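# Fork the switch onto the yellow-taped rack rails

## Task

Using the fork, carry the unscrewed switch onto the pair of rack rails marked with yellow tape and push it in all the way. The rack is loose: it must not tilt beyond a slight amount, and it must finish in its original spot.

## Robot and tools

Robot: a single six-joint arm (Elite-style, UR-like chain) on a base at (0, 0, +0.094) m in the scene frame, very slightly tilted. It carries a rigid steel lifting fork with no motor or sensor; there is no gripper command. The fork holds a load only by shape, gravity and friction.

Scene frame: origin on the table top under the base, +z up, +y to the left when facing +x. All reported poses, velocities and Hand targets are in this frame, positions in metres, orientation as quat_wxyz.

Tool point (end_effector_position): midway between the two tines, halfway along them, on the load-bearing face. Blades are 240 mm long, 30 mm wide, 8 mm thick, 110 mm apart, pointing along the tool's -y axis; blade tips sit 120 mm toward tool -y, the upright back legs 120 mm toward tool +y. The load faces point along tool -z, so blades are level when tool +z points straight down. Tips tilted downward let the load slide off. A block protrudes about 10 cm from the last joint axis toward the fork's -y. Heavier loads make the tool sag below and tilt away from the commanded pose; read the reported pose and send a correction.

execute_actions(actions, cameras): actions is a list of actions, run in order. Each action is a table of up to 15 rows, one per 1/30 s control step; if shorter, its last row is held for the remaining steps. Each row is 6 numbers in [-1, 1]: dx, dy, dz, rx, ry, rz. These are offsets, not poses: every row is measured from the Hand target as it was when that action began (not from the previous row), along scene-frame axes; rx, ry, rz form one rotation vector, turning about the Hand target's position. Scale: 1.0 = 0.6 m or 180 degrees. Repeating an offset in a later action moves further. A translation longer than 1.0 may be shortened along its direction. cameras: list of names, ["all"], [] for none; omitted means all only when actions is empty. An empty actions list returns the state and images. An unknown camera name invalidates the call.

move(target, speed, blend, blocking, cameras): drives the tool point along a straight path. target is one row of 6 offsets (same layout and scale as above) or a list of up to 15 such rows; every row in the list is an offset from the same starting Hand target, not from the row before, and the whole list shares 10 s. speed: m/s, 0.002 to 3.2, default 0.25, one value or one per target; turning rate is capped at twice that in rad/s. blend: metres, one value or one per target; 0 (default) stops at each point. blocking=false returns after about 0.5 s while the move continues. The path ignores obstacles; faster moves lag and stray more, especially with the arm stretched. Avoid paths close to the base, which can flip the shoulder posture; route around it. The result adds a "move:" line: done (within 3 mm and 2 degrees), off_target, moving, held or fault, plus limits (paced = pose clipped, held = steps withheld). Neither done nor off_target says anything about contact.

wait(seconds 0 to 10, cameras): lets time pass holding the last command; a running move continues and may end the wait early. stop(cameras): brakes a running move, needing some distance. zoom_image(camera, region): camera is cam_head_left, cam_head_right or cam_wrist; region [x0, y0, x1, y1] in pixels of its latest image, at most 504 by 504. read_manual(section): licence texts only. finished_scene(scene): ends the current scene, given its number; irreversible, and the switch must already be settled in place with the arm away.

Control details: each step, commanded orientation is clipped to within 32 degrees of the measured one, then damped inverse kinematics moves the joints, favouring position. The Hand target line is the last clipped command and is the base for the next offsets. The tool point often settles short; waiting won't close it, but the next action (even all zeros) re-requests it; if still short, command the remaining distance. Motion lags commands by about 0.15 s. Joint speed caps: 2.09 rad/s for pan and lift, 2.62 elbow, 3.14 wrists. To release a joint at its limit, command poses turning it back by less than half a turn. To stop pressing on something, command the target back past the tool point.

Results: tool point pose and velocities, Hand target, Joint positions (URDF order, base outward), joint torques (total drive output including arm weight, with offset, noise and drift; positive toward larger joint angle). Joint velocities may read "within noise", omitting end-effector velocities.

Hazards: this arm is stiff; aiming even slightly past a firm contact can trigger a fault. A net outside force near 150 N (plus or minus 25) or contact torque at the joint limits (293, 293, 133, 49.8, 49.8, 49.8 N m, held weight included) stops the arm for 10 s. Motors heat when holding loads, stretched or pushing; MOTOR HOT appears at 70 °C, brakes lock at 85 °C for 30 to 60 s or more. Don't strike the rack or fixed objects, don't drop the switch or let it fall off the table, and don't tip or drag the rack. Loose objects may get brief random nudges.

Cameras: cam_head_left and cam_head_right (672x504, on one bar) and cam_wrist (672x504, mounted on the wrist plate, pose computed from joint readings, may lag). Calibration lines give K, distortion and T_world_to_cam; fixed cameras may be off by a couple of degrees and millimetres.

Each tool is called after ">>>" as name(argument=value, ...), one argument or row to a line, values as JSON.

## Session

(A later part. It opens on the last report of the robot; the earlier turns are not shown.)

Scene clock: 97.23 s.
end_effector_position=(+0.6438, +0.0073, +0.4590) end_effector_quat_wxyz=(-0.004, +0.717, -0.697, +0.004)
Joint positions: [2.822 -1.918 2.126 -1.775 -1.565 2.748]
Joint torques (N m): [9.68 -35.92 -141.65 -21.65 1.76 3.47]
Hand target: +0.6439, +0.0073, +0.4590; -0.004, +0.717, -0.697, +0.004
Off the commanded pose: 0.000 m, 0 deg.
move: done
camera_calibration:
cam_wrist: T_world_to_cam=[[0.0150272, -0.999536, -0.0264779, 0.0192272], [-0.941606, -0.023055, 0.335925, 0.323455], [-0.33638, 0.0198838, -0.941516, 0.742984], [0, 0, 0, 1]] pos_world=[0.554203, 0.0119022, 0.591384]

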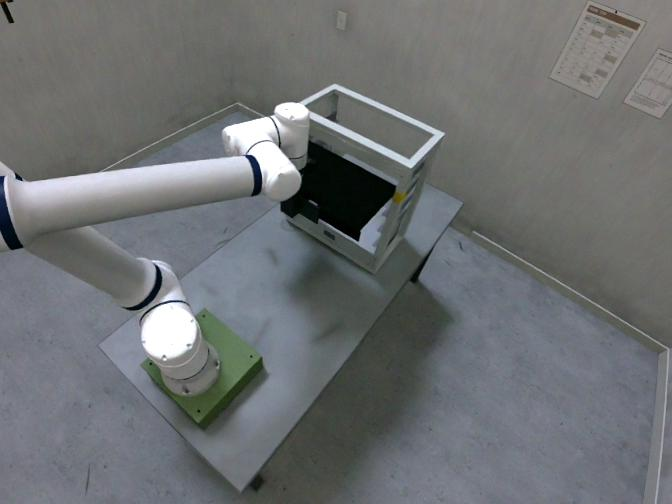

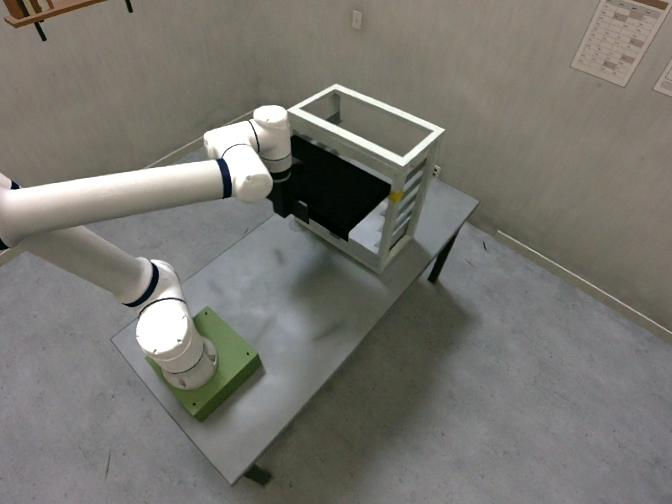

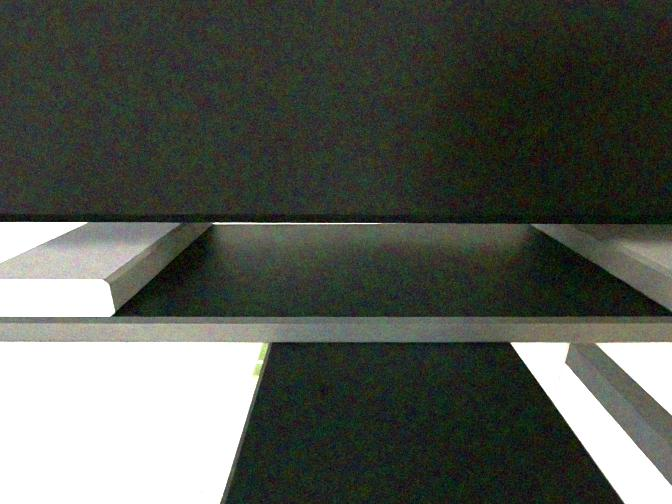

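>>> move(
  target=[0.017,0.0005,0,0,0,0],
  speed=0.03,
  cameras=["cam_wrist"],
)

>>> move(
  target=[0.017,0.0005,0,0,0,0],
  speed=0.03,
  cameras=["cam_wrist"],
)

>>> move(
  target=[0.017,0.0005,0,0,0,0],
  speed=0.03,
  cameras=["all"],
)

>>> zoom_image(
  camera="cam_head_right",
  region=[350, 150, 420, 220],
)

>>> zoom_image(
  camera="cam_head_left",
  region=[350, 150, 420, 220],
)

Scene clock: 116.40 s.
end_effector_position=(+0.6539, +0.0075, +0.4590) end_effector_quat_wxyz=(-0.004, +0.717, -0.697, +0.004)
Joint positions: [2.831 -1.898 2.114 -1.783 -1.565 2.756]
Joint torques (N m): [8.27 -42.48 -142.51 -21.44 3.31 3.54]
Hand target: +0.6541, +0.0076, +0.4590; -0.004, +0.717, -0.697, +0.004
Off the commanded pose: 0.000 m, 0 deg.
move: done
camera_calibration:
cam_wrist: T_world_to_cam=[[0.0150579, -0.999538, -0.0263848, 0.019299], [-0.941574, -0.0230545, 0.336017, 0.333028], [-0.33647, 0.0197836, -0.941486, 0.746349], [0, 0, 0, 1]] pos_world=[0.564404, 0.0122024, 0.591284]
Images, in order (width x height): cam_wrist 672x504.

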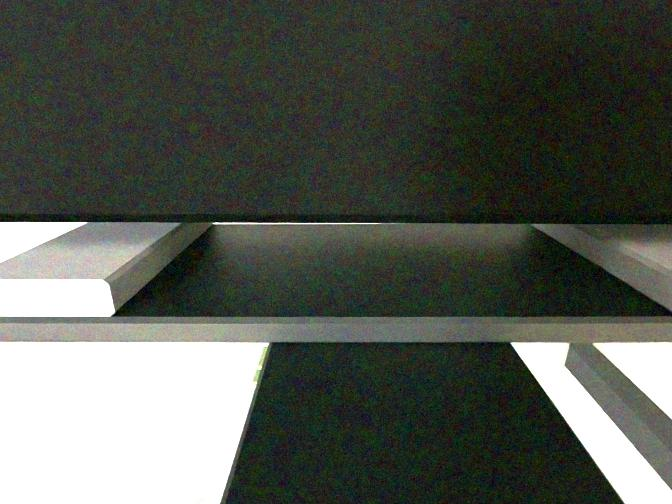

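Scene clock: 117.20 s.
end_effector_position=(+0.6641, +0.0078, +0.4590) end_effector_quat_wxyz=(-0.004, +0.717, -0.697, +0.004)
Joint positions: [2.838 -1.878 2.101 -1.79 -1.565 2.764]
Joint torques (N m): [9.85 -40.98 -141.56 -21.5 3.82 3.64]
Hand target: +0.6643, +0.0079, +0.4590; -0.004, +0.717, -0.697, +0.004
Off the commanded pose: 0.000 m, 0 deg.
move: done
camera_calibration:
cam_wrist: T_world_to_cam=[[0.0150253, -0.999536, -0.0264793, 0.0195196], [-0.941575, -0.0230556, 0.336014, 0.34264], [-0.336469, 0.0198836, -0.941485, 0.749772], [0, 0, 0, 1]] pos_world=[0.574603, 0.0125022, 0.591283]
Images, in order (width x height): cam_wrist 672x504.

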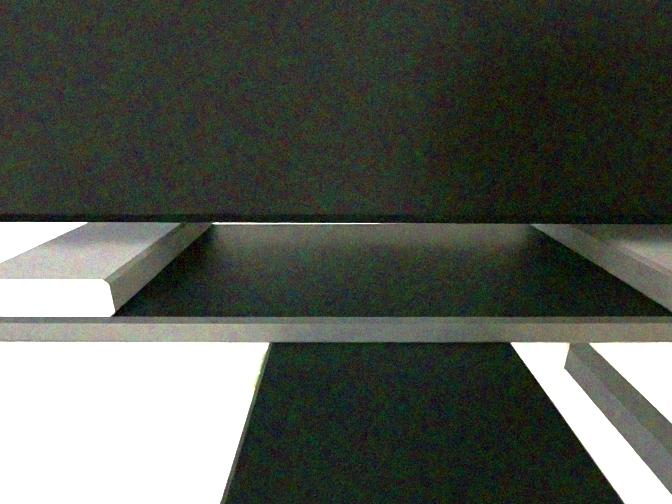

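Scene clock: 118.00 s.
end_effector_position=(+0.6743, +0.0081, +0.4590) end_effector_quat_wxyz=(-0.004, +0.717, -0.697, +0.004)
Joint positions: [2.846 -1.858 2.088 -1.797 -1.565 2.772]
Joint torques (N m): [8.62 -44.32 -141.15 -21.66 3.45 3.69]
Hand target: +0.6745, +0.0082, +0.4590; -0.004, +0.717, -0.697, +0.004
Off the commanded pose: 0.000 m, 0 deg.
move: done
camera_calibration:
cam_wrist: T_world_to_cam=[[0.0150272, -0.999536, -0.0264779, 0.0196643], [-0.941606, -0.023055, 0.335925, 0.352322], [-0.33638, 0.0198838, -0.941516, 0.753165], [0, 0, 0, 1]] pos_world=[0.584803, 0.0128022, 0.591284]

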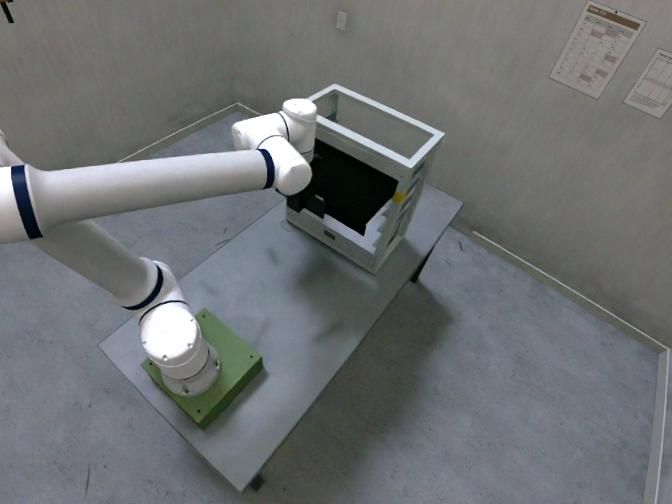

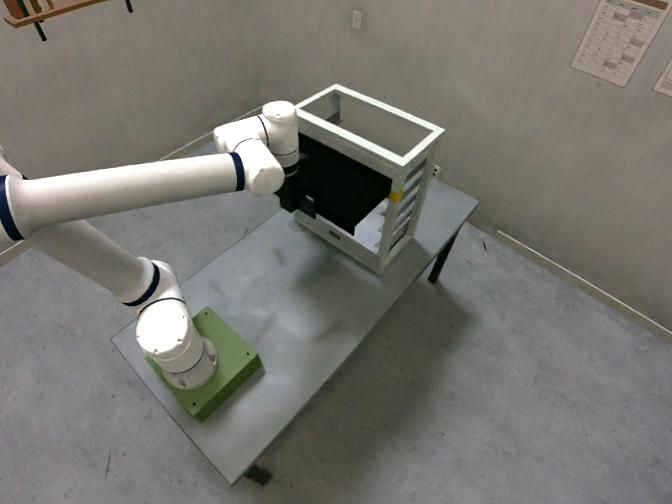

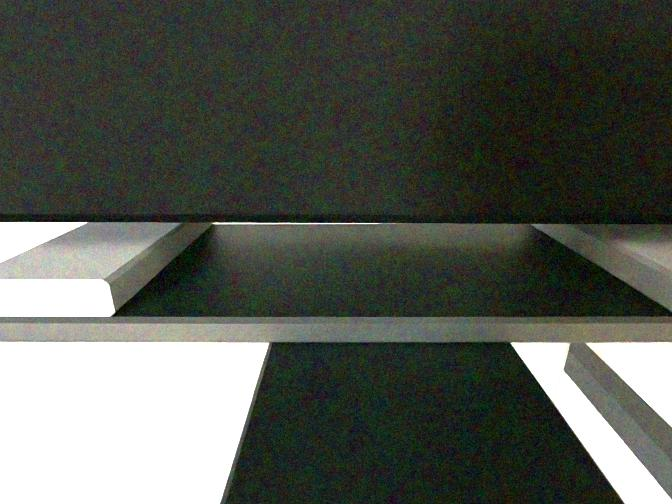

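Scaled by 7.200.

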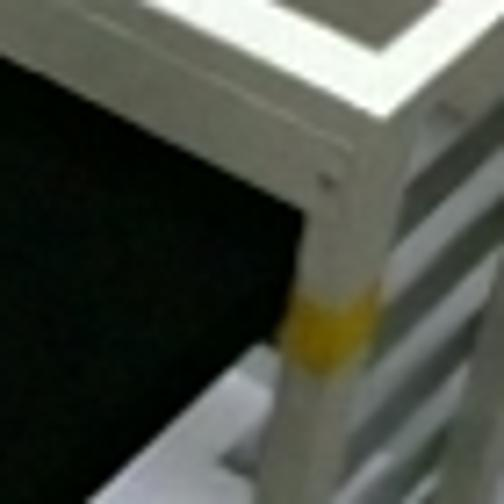

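Scaled by 7.200.

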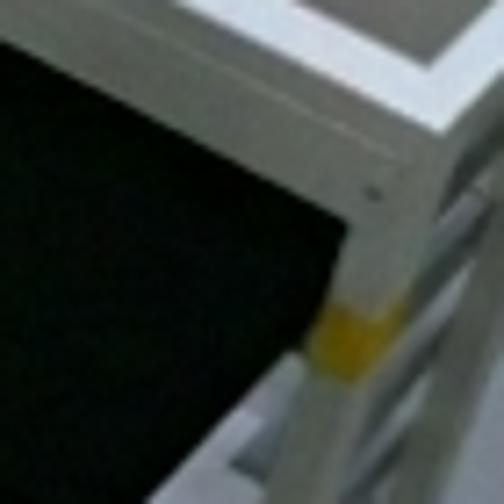

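>>> move(
  target=[0.08,0.0022,0,0,0,0],
  speed=0.04,
  cameras=["cam_wrist"],
)

>>> move(
  target=[0.08,0.0022,0,0,0,0],
  speed=0.05,
  cameras=["cam_wrist"],
)

>>> move(
  target=[0.078,0.0022,0,0,0,0],
  speed=0.05,
  cameras=["all"],
)

>>> zoom_image(
  camera="cam_head_right",
  region=[270, 70, 450, 250],
)

Scene clock: 125.87 s.
end_effector_position=(+0.7223, +0.0095, +0.4590) end_effector_quat_wxyz=(-0.004, +0.717, -0.697, +0.004)
Joint positions: [2.878 -1.767 2.022 -1.822 -1.565 2.804]
Joint torques (N m): [9.81 -56.21 -140.69 -21.7 1.98 3.53]
Hand target: +0.7225, +0.0095, +0.4590; -0.004, +0.717, -0.697, +0.004
Off the commanded pose: 0.000 m, 0 deg.
move: done
camera_calibration:
cam_wrist: T_world_to_cam=[[0.0150272, -0.999536, -0.0264779, 0.020345], [-0.941606, -0.023055, 0.335925, 0.397518], [-0.33638, 0.0198838, -0.941516, 0.769377], [0, 0, 0, 1]] pos_world=[0.632803, 0.0142022, 0.591384]
Images, in order (width x height): cam_wrist 672x504.

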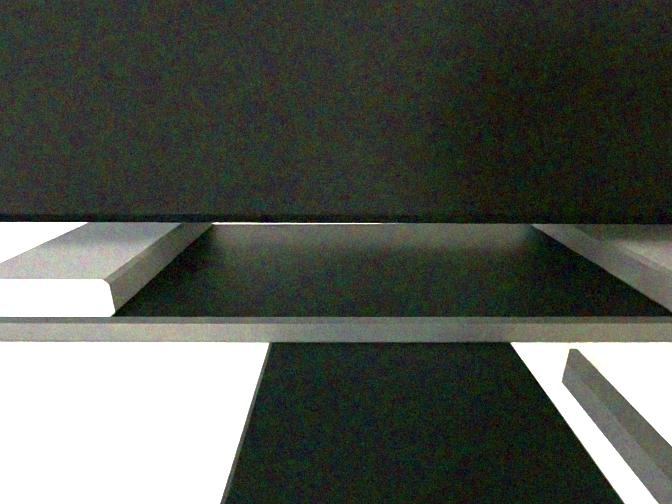

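Scene clock: 127.27 s.
end_effector_position=(+0.7703, +0.0108, +0.4590) end_effector_quat_wxyz=(-0.004, +0.717, -0.697, +0.004)
Joint positions: [2.904 -1.68 1.951 -1.838 -1.565 2.83]
Joint torques (N m): [8.3 -69.7 -140.16 -21.73 1.65 3.69]
Hand target: +0.7705, +0.0108, +0.4590; -0.004, +0.717, -0.697, +0.004
Off the commanded pose: 0.000 m, 0 deg.
move: done
camera_calibration:
cam_wrist: T_world_to_cam=[[0.0150272, -0.999536, -0.0264779, 0.0209231], [-0.941606, -0.023055, 0.335925, 0.442745], [-0.33638, 0.0198838, -0.941516, 0.785498], [0, 0, 0, 1]] pos_world=[0.680803, 0.0155022, 0.591384]
Images, in order (width x height): cam_wrist 672x504.

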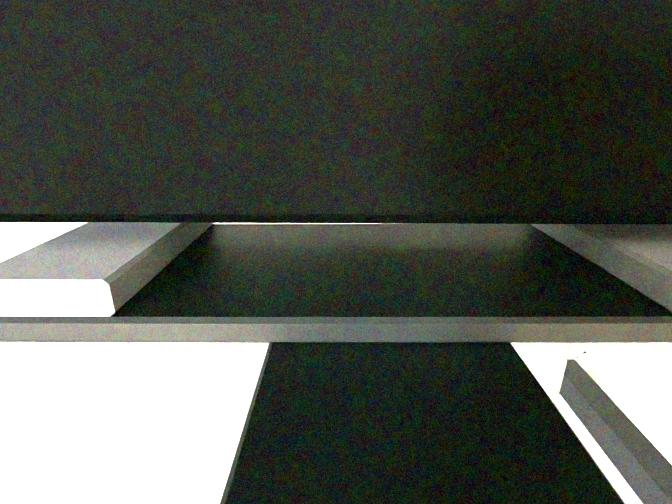

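Scene clock: 128.63 s.
end_effector_position=(+0.8171, +0.0121, +0.4590) end_effector_quat_wxyz=(-0.004, +0.717, -0.697, +0.004)
Joint positions: [2.926 -1.599 1.878 -1.846 -1.565 2.852]
Joint torques (N m): [8.29 -79.46 -141.37 -21.61 2.05 3.5]
Hand target: +0.8173, +0.0121, +0.4590; -0.004, +0.717, -0.697, +0.004
Off the commanded pose: 0.000 m, 0 deg.
move: done
camera_calibration:
cam_wrist: T_world_to_cam=[[0.0150272, -0.999536, -0.0264779, 0.0215166], [-0.941606, -0.023055, 0.335925, 0.486876], [-0.33638, 0.0198838, -0.941516, 0.80112], [0, 0, 0, 1]] pos_world=[0.727603, 0.0168022, 0.591284]

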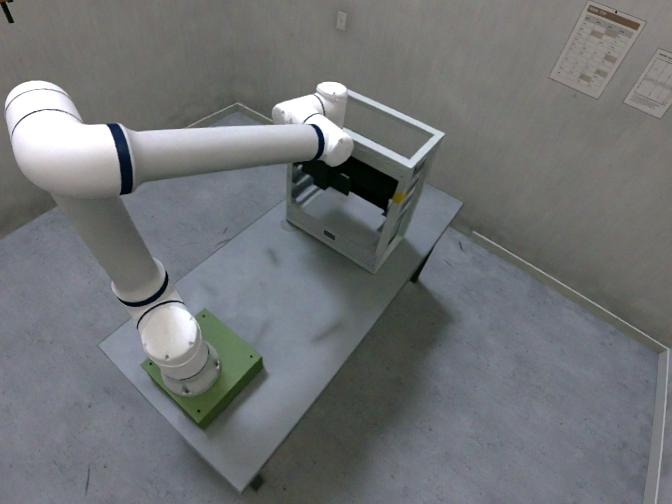

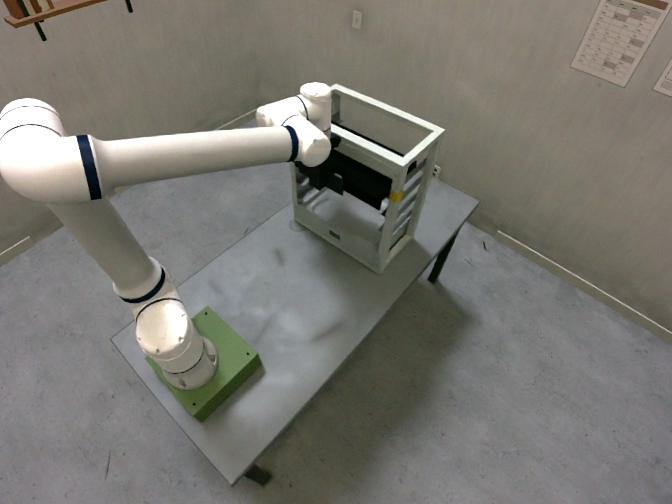

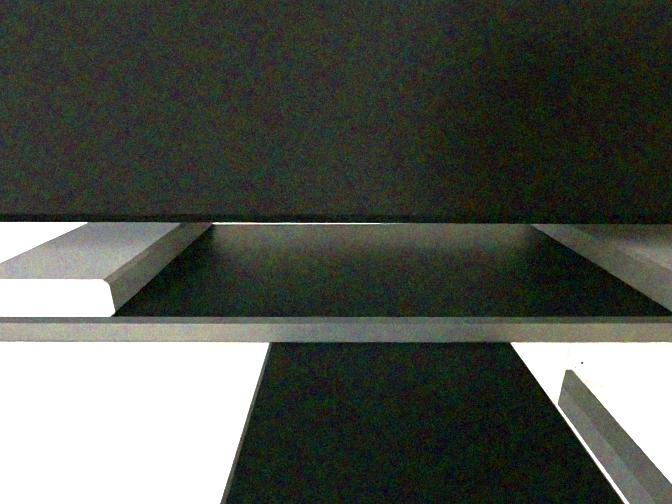

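Scaled by 2.800.

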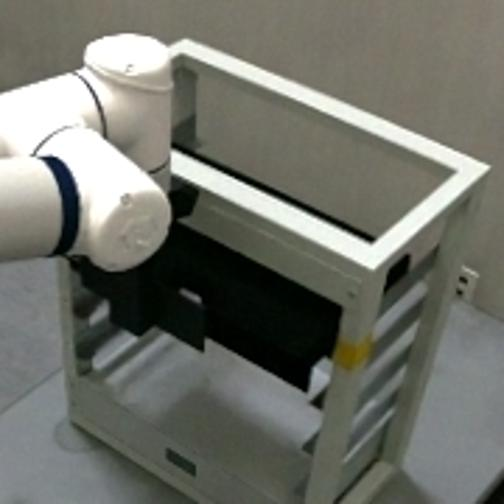

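>>> move(
  target=[
    [0,0,-0.022,0,0,0],
    [0,0,-0.05,0,0,0],
  ],
  speed=[0.06,0.015],
  cameras=["all"],
)

>>> zoom_image(
  camera="cam_head_right",
  region=[270, 70, 450, 250],
)

Scene clock: 133.63 s.
end_effector_position=(+0.8173, +0.0121, +0.4292) end_effector_quat_wxyz=(-0.004, +0.717, -0.697, +0.004)
Joint positions: [2.927 -1.584 1.918 -1.901 -1.565 2.853]
Joint torques (N m): [9.17 -48.04 -73.76 -10.37 1.2 3.57]
Hand target: +0.8173, +0.0121, +0.4290; -0.004, +0.717, -0.697, +0.004
Off the commanded pose: 0.000 m, 0 deg.
move: done
camera_calibration:
cam_wrist: T_world_to_cam=[[0.0150579, -0.999538, -0.0263848, 0.0206527], [-0.941574, -0.0230545, 0.336017, 0.496967], [-0.33647, 0.0197836, -0.941486, 0.773275], [0, 0, 0, 1]] pos_world=[0.727804, 0.0168024, 0.561584]

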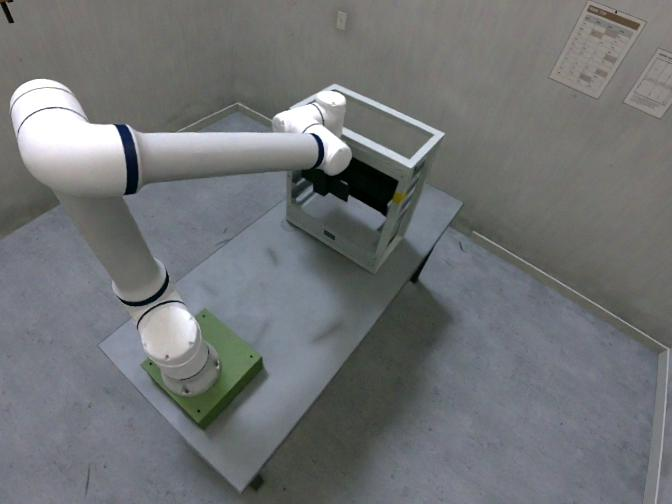

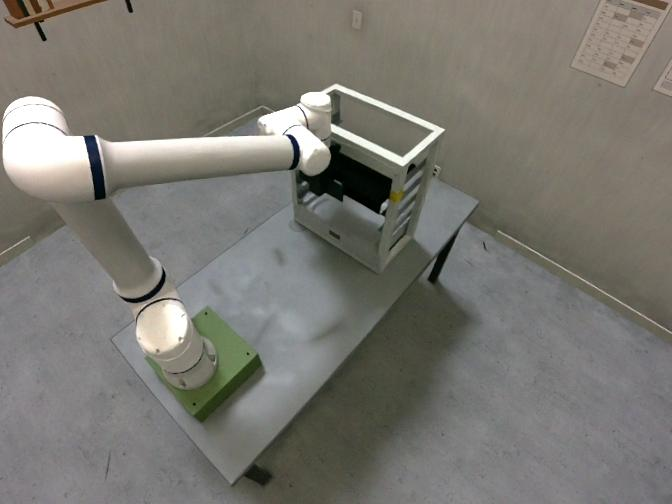

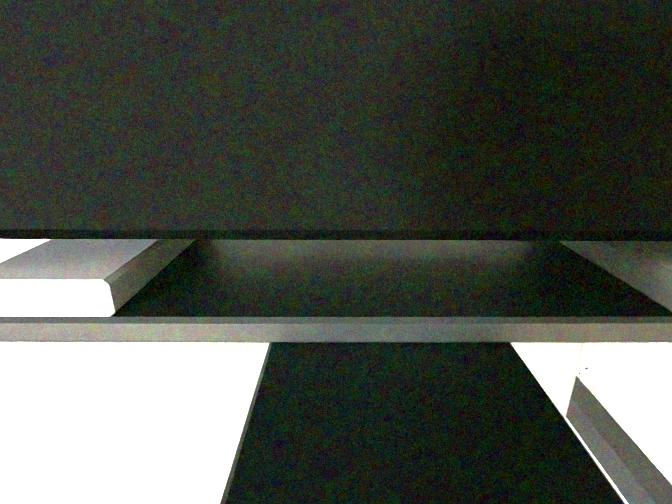

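Scaled by 2.800.

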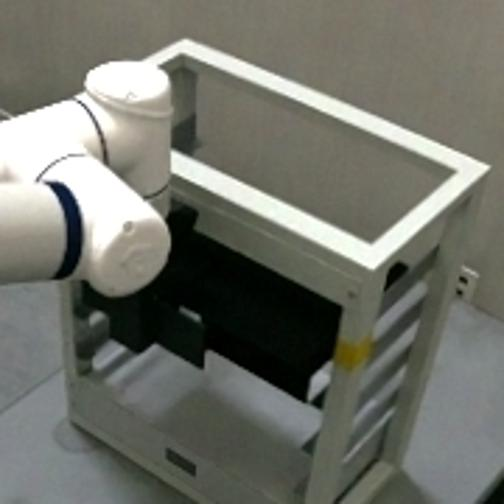

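>>> move(
  target=[
    [0,0,-0.018,0,0,0],
    [-0.44,-0.0123,-0.018,0,0,0],
    [-0.44,-0.0123,0.0615,0,0.0035,0],
  ],
  speed=[0.04,0.15,0.1],
  cameras=["all"],
)

>>> zoom_image(
  camera="cam_head_right",
  region=[270, 70, 450, 250],
)

Scene clock: 142.77 s.
end_effector_position=(+0.5533, +0.0047, +0.4657) end_effector_quat_wxyz=(+0.000, +0.717, -0.697, +0.000)
Joint positions: [2.734 -2.105 2.208 -1.659 -1.57 2.66]
Joint torques (N m): [9.33 -24.77 -101.02 -5.27 -1.26 3.4]
Hand target: +0.5533, +0.0047, +0.4659; +0.000, +0.717, -0.697, +0.000
Off the commanded pose: 0.000 m, 0 deg.
move: done
camera_calibration:
cam_wrist: T_world_to_cam=[[0.0147688, -0.999538, -0.0265474, 0.0184311], [-0.937851, -0.0230542, 0.34627, 0.229081], [-0.346723, 0.0197835, -0.937759, 0.722899], [0, 0, 0, 1]] pos_world=[0.465217, 0.00940237, 0.599071]

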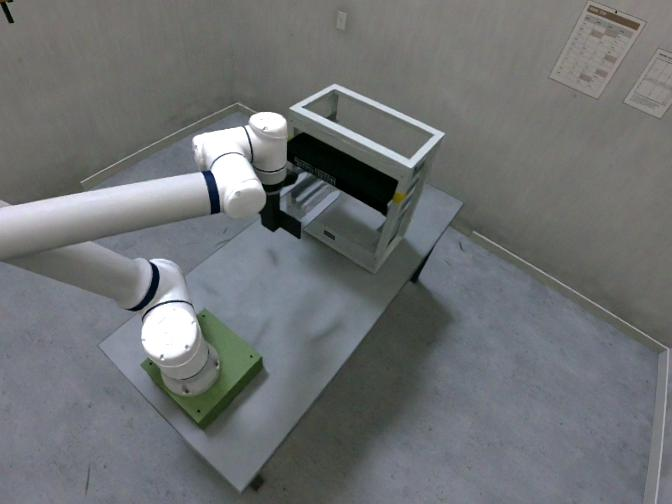

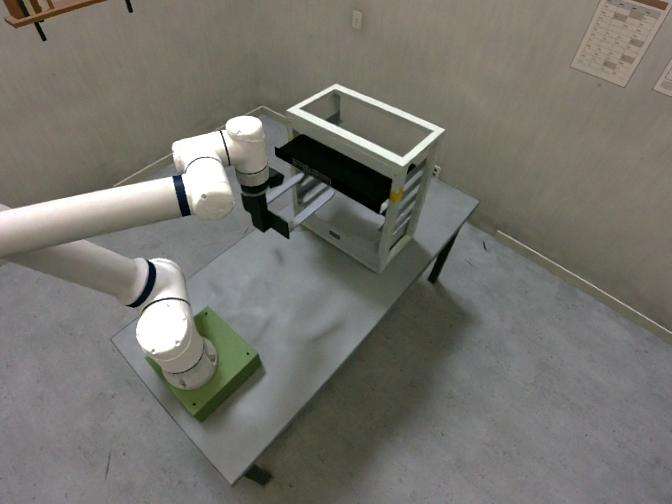

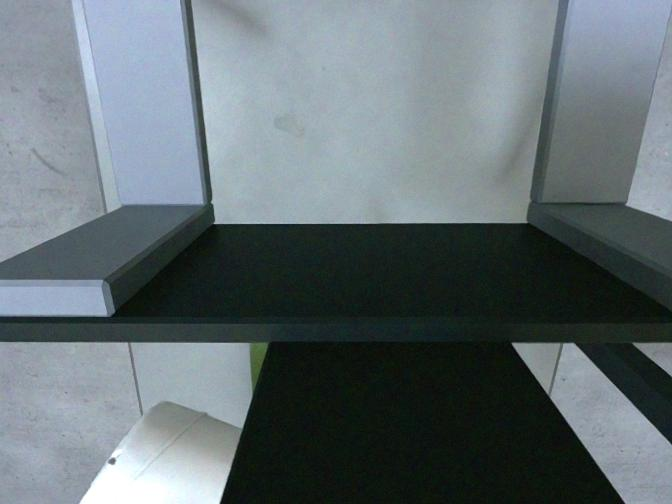

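Scaled by 2.800.

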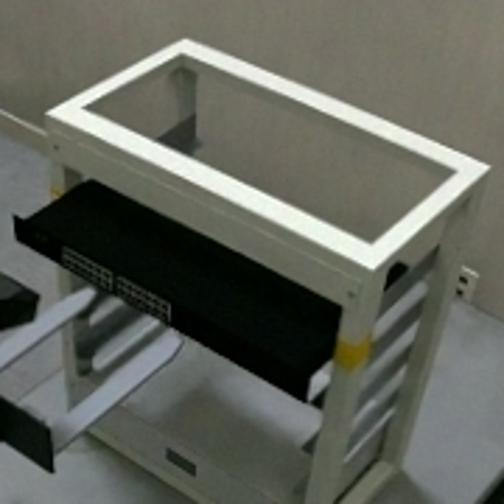

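>>> move(
  target=[0.1,0.003,0,0,0,0],
  speed=0.05,
  cameras=["all"],
)

>>> zoom_image(
  camera="cam_head_right",
  region=[270, 70, 450, 250],
)

>>> move(
  target=[0.058,0.0016,0,0,0,0],
  speed=0.04,
)

>>> move(
  target=[0.008,0.0002,0,0,0,0],
  speed=0.01,
  cameras=["all"],
)

>>> zoom_image(
  camera="cam_head_right",
  region=[270, 70, 450, 250],
)

>>> zoom_image(
  camera="cam_head_right",
  region=[370, 170, 420, 220],
)

Scene clock: 150.33 s.
end_effector_position=(+0.6132, +0.0065, +0.4659) end_effector_quat_wxyz=(+0.000, +0.717, -0.697, +0.000)
Joint positions: [2.799 -1.977 2.144 -1.723 -1.569 2.724]
Joint torques (N m): [10.63 -5.08 -112.02 -16.39 2 3.16]
Hand target: +0.6133, +0.0065, +0.4659; +0.000, +0.717, -0.697, +0.000
Off the commanded pose: 0.000 m, 0 deg.
move: done
camera_calibration:
cam_wrist: T_world_to_cam=[[0.0147339, -0.999536, -0.026641, 0.0194225], [-0.937852, -0.0230538, 0.346268, 0.285267], [-0.346722, 0.0198835, -0.937757, 0.743723], [0, 0, 0, 1]] pos_world=[0.525117, 0.0112022, 0.59917]

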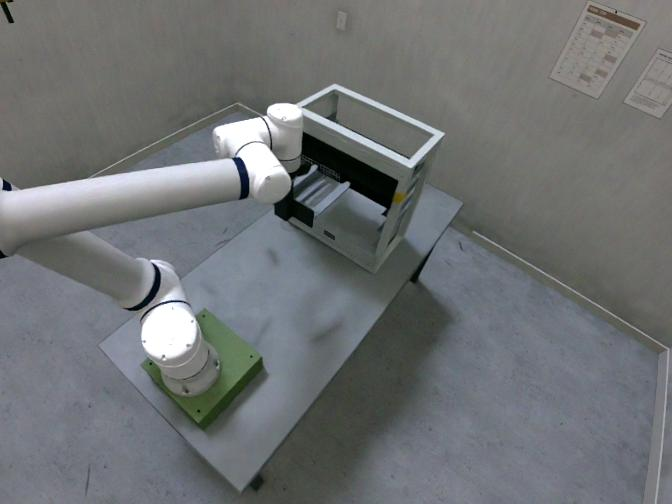

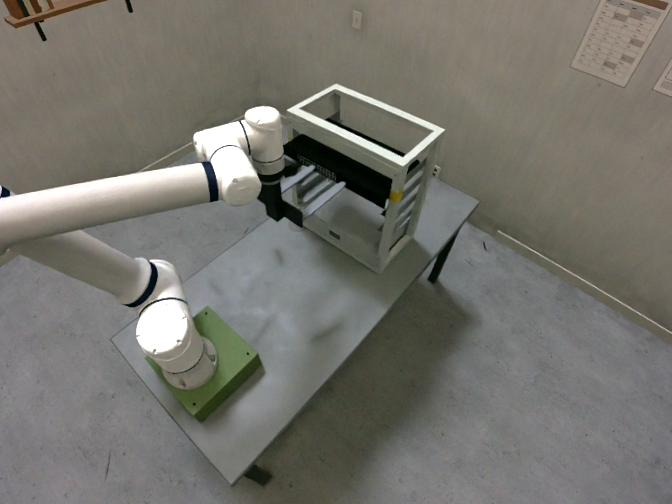

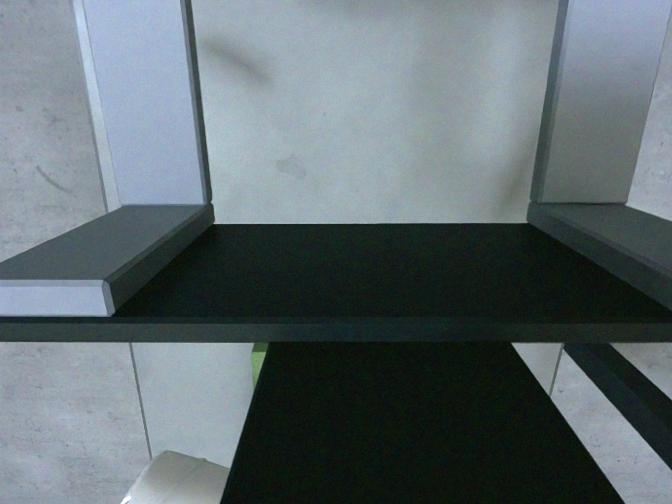

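Scaled by 2.800.

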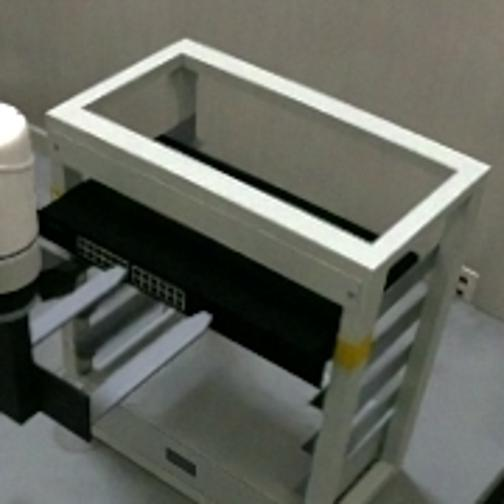

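Scene clock: 151.63 s.
end_effector_position=(+0.6479, +0.0075, +0.4659) end_effector_quat_wxyz=(+0.000, +0.717, -0.697, +0.000)
Joint positions: [2.828 -1.907 2.102 -1.752 -1.569 2.754]
Joint torques (N m): [8.07 -11.34 -112.97 -16.73 3.27 3.38]
Hand target: +0.6481, +0.0075, +0.4659; +0.000, +0.717, -0.697, +0.000
Off the commanded pose: 0.000 m, 0 deg.
move: done

Scene clock: 152.37 s.
end_effector_position=(+0.6527, +0.0076, +0.4659) end_effector_quat_wxyz=(+0.000, +0.717, -0.697, +0.000)
Joint positions: [2.832 -1.897 2.096 -1.755 -1.569 2.758]
Joint torques (N m): [9.14 -14.98 -111.32 -16.38 4.02 3.64]
Hand target: +0.6529, +0.0076, +0.4659; +0.000, +0.717, -0.697, +0.000
Off the commanded pose: 0.000 m, 0 deg.
move: done
camera_calibration:
cam_wrist: T_world_to_cam=[[0.0147675, -0.999538, -0.0265469, 0.0198648], [-0.937852, -0.0230528, 0.34627, 0.322336], [-0.346722, 0.0197835, -0.937759, 0.7574], [0, 0, 0, 1]] pos_world=[0.564617, 0.0123024, 0.599171]

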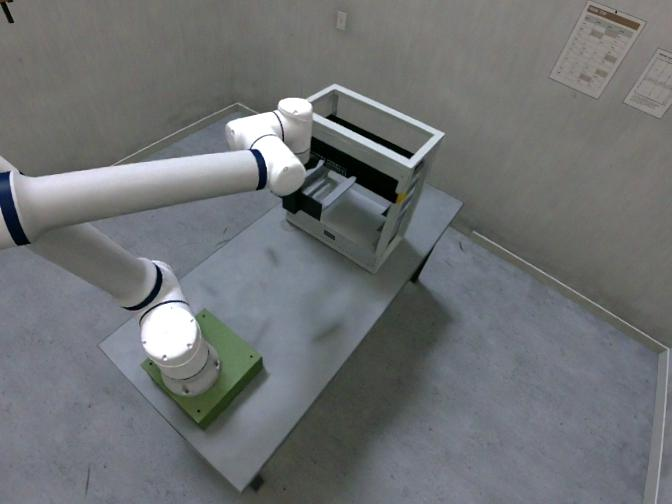

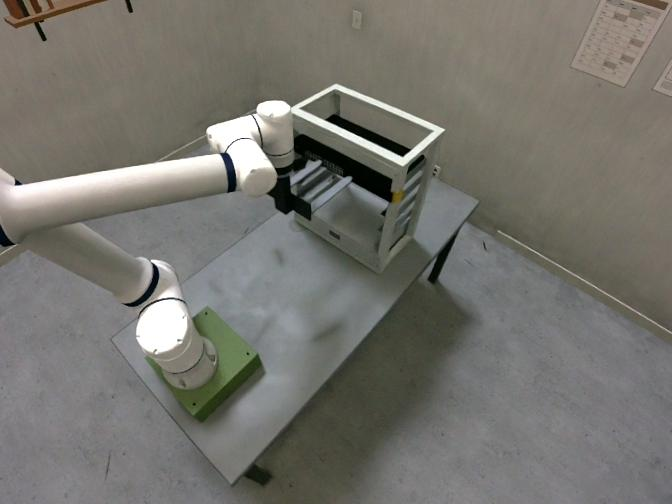

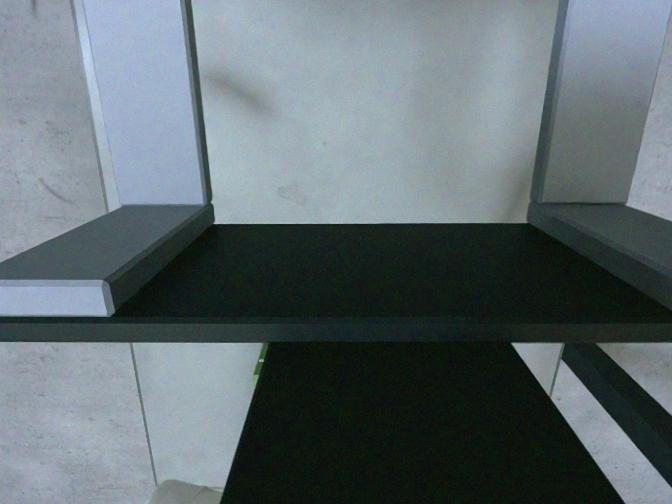

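Scaled by 2.800.

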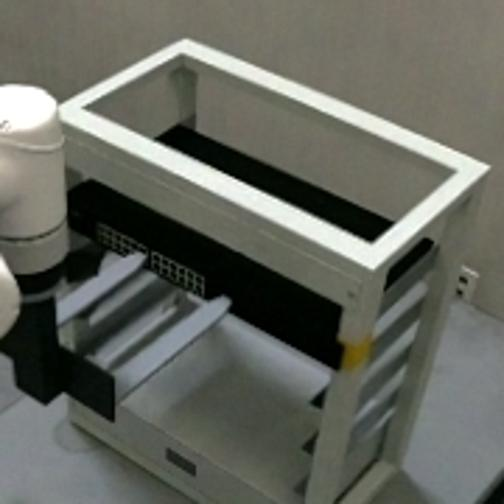

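Scaled by 10.080.

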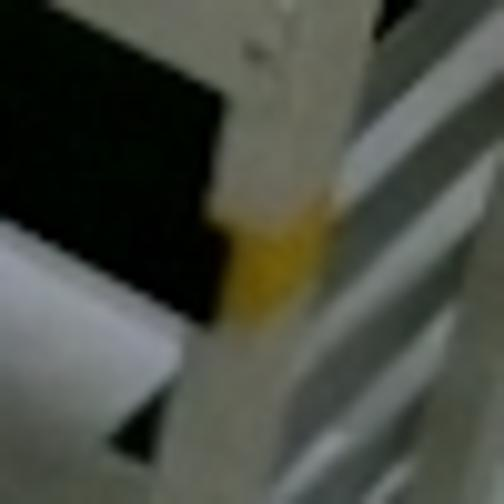

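>>> move(
  target=[0.009,0.0003,0,0,0,0],
  speed=0.01,
)

>>> move(
  target=[0.005,0.0001,0,0,0,0],
  speed=0.01,
)

>>> move(
  target=[0.0034,0.0001,0,0,0,0],
  speed=0.01,
  cameras=["all"],
)

>>> zoom_image(
  camera="cam_head_right",
  region=[370, 170, 420, 220],
)

Scene clock: 156.27 s.
end_effector_position=(+0.6581, +0.0078, +0.4659) end_effector_quat_wxyz=(+0.000, +0.717, -0.697, +0.000)
Joint positions: [2.836 -1.887 2.089 -1.759 -1.569 2.762]
Joint torques (N m): [9.02 -15.22 -111.48 -16.32 3.75 3.38]
Hand target: +0.6583, +0.0078, +0.4659; +0.000, +0.717, -0.697, +0.000
Off the commanded pose: 0.000 m, 0 deg.
move: done

Scene clock: 156.97 s.
end_effector_position=(+0.6612, +0.0078, +0.4659) end_effector_quat_wxyz=(+0.000, +0.717, -0.697, +0.000)
Joint positions: [2.839 -1.881 2.085 -1.761 -1.569 2.764]
Joint torques (N m): [8.72 -12.65 -112.31 -16.47 3.68 3.39]
Hand target: +0.6613, +0.0079, +0.4659; +0.000, +0.717, -0.697, +0.000
Off the commanded pose: 0.000 m, 0 deg.
move: done

Scene clock: 157.67 s.
end_effector_position=(+0.6633, +0.0079, +0.4659) end_effector_quat_wxyz=(+0.000, +0.717, -0.697, +0.000)
Joint positions: [2.84 -1.877 2.083 -1.763 -1.569 2.766]
Joint torques (N m): [10.28 -15.77 -112.55 -16.72 3.68 3.43]
Hand target: +0.6634, +0.0079, +0.4659; +0.000, +0.717, -0.697, +0.000
Off the commanded pose: 0.000 m, 0 deg.
move: done
camera_calibration:
cam_wrist: T_world_to_cam=[[0.0147339, -0.999536, -0.026641, 0.0200837], [-0.937852, -0.0230538, 0.346268, 0.332286], [-0.346722, 0.0198835, -0.937757, 0.761066], [0, 0, 0, 1]] pos_world=[0.575217, 0.0126022, 0.59917]

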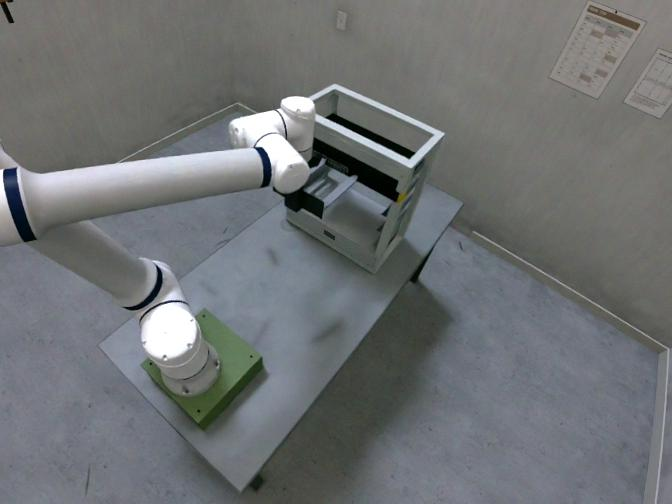

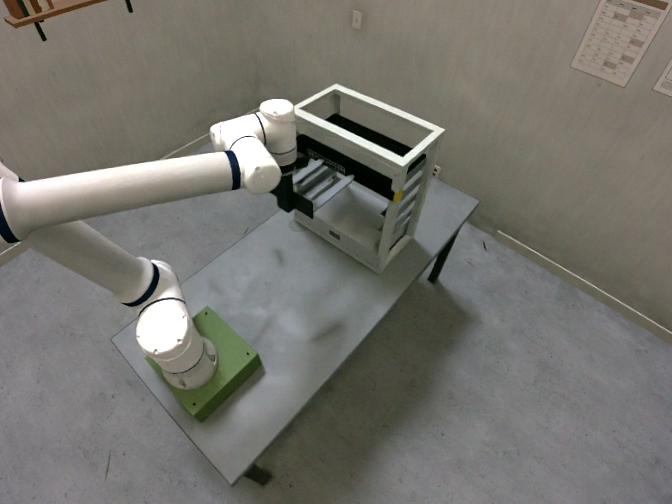

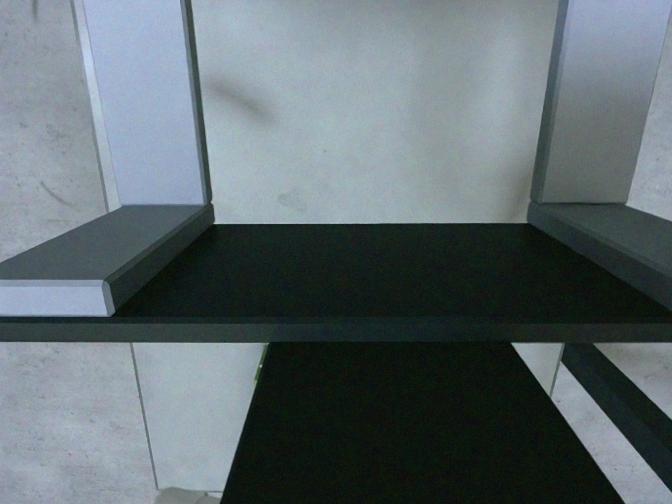

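Scaled by 10.080.

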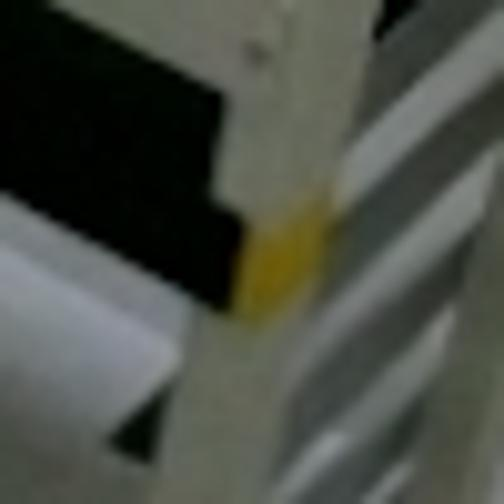

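>>> move(
  target=[0.0034,0.0001,0,0,0,0],
  speed=0.01,
)

>>> move(
  target=[0.0034,0.0001,0,0,0,0],
  speed=0.01,
  cameras=["all"],
)

>>> zoom_image(
  camera="cam_head_right",
  region=[370, 170, 420, 220],
)

Scene clock: 162.13 s.
end_effector_position=(+0.6653, +0.0080, +0.4659) end_effector_quat_wxyz=(+0.000, +0.717, -0.697, +0.000)
Joint positions: [2.842 -1.873 2.08 -1.764 -1.569 2.768]
Joint torques (N m): [11.43 -3.99 -114.24 -21.04 3.94 0.62]
Hand target: +0.6654, +0.0080, +0.4659; +0.000, +0.717, -0.697, +0.000
Off the commanded pose: 0.000 m, 0 deg.
move: done

Scene clock: 162.83 s.
end_effector_position=(+0.6673, +0.0080, +0.4659) end_effector_quat_wxyz=(+0.000, +0.717, -0.697, +0.000)
Joint positions: [2.843 -1.869 2.077 -1.765 -1.569 2.769]
Joint torques (N m): [18.07 15.39 -122.78 -30.79 9.99 -3.78]
Hand target: +0.6674, +0.0080, +0.4659; +0.000, +0.717, -0.697, +0.000
Off the commanded pose: 0.000 m, 0 deg.
move: done
camera_calibration:
cam_wrist: T_world_to_cam=[[0.0146702, -0.999541, -0.0265142, 0.0200858], [-0.937821, -0.022952, 0.34636, 0.335965], [-0.34681, 0.0197844, -0.937727, 0.762485], [0, 0, 0, 1]] pos_world=[0.579217, 0.0127023, 0.59917]

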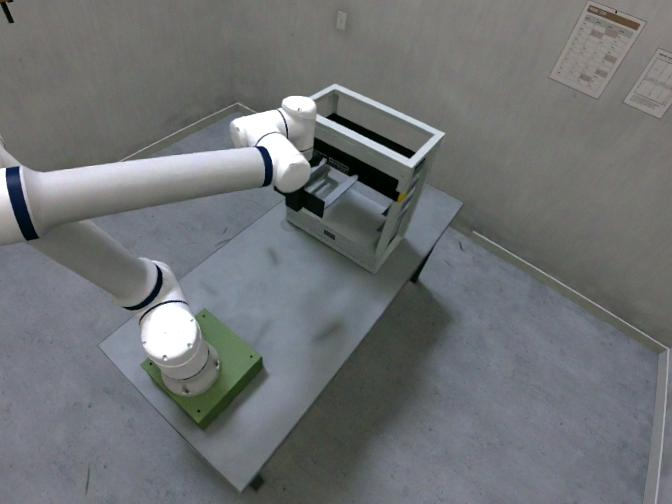

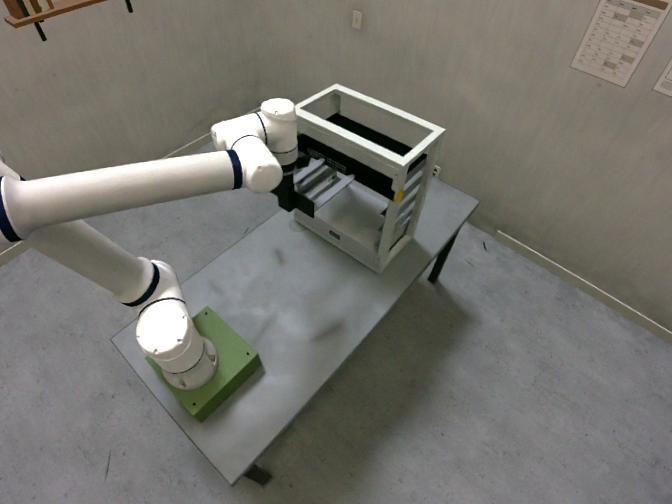

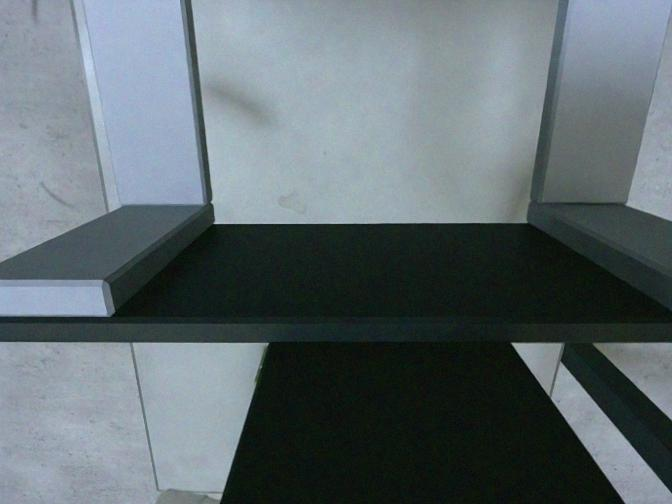

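Scaled by 10.080.

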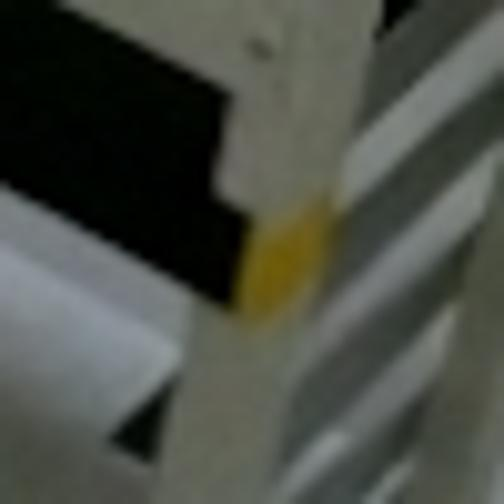

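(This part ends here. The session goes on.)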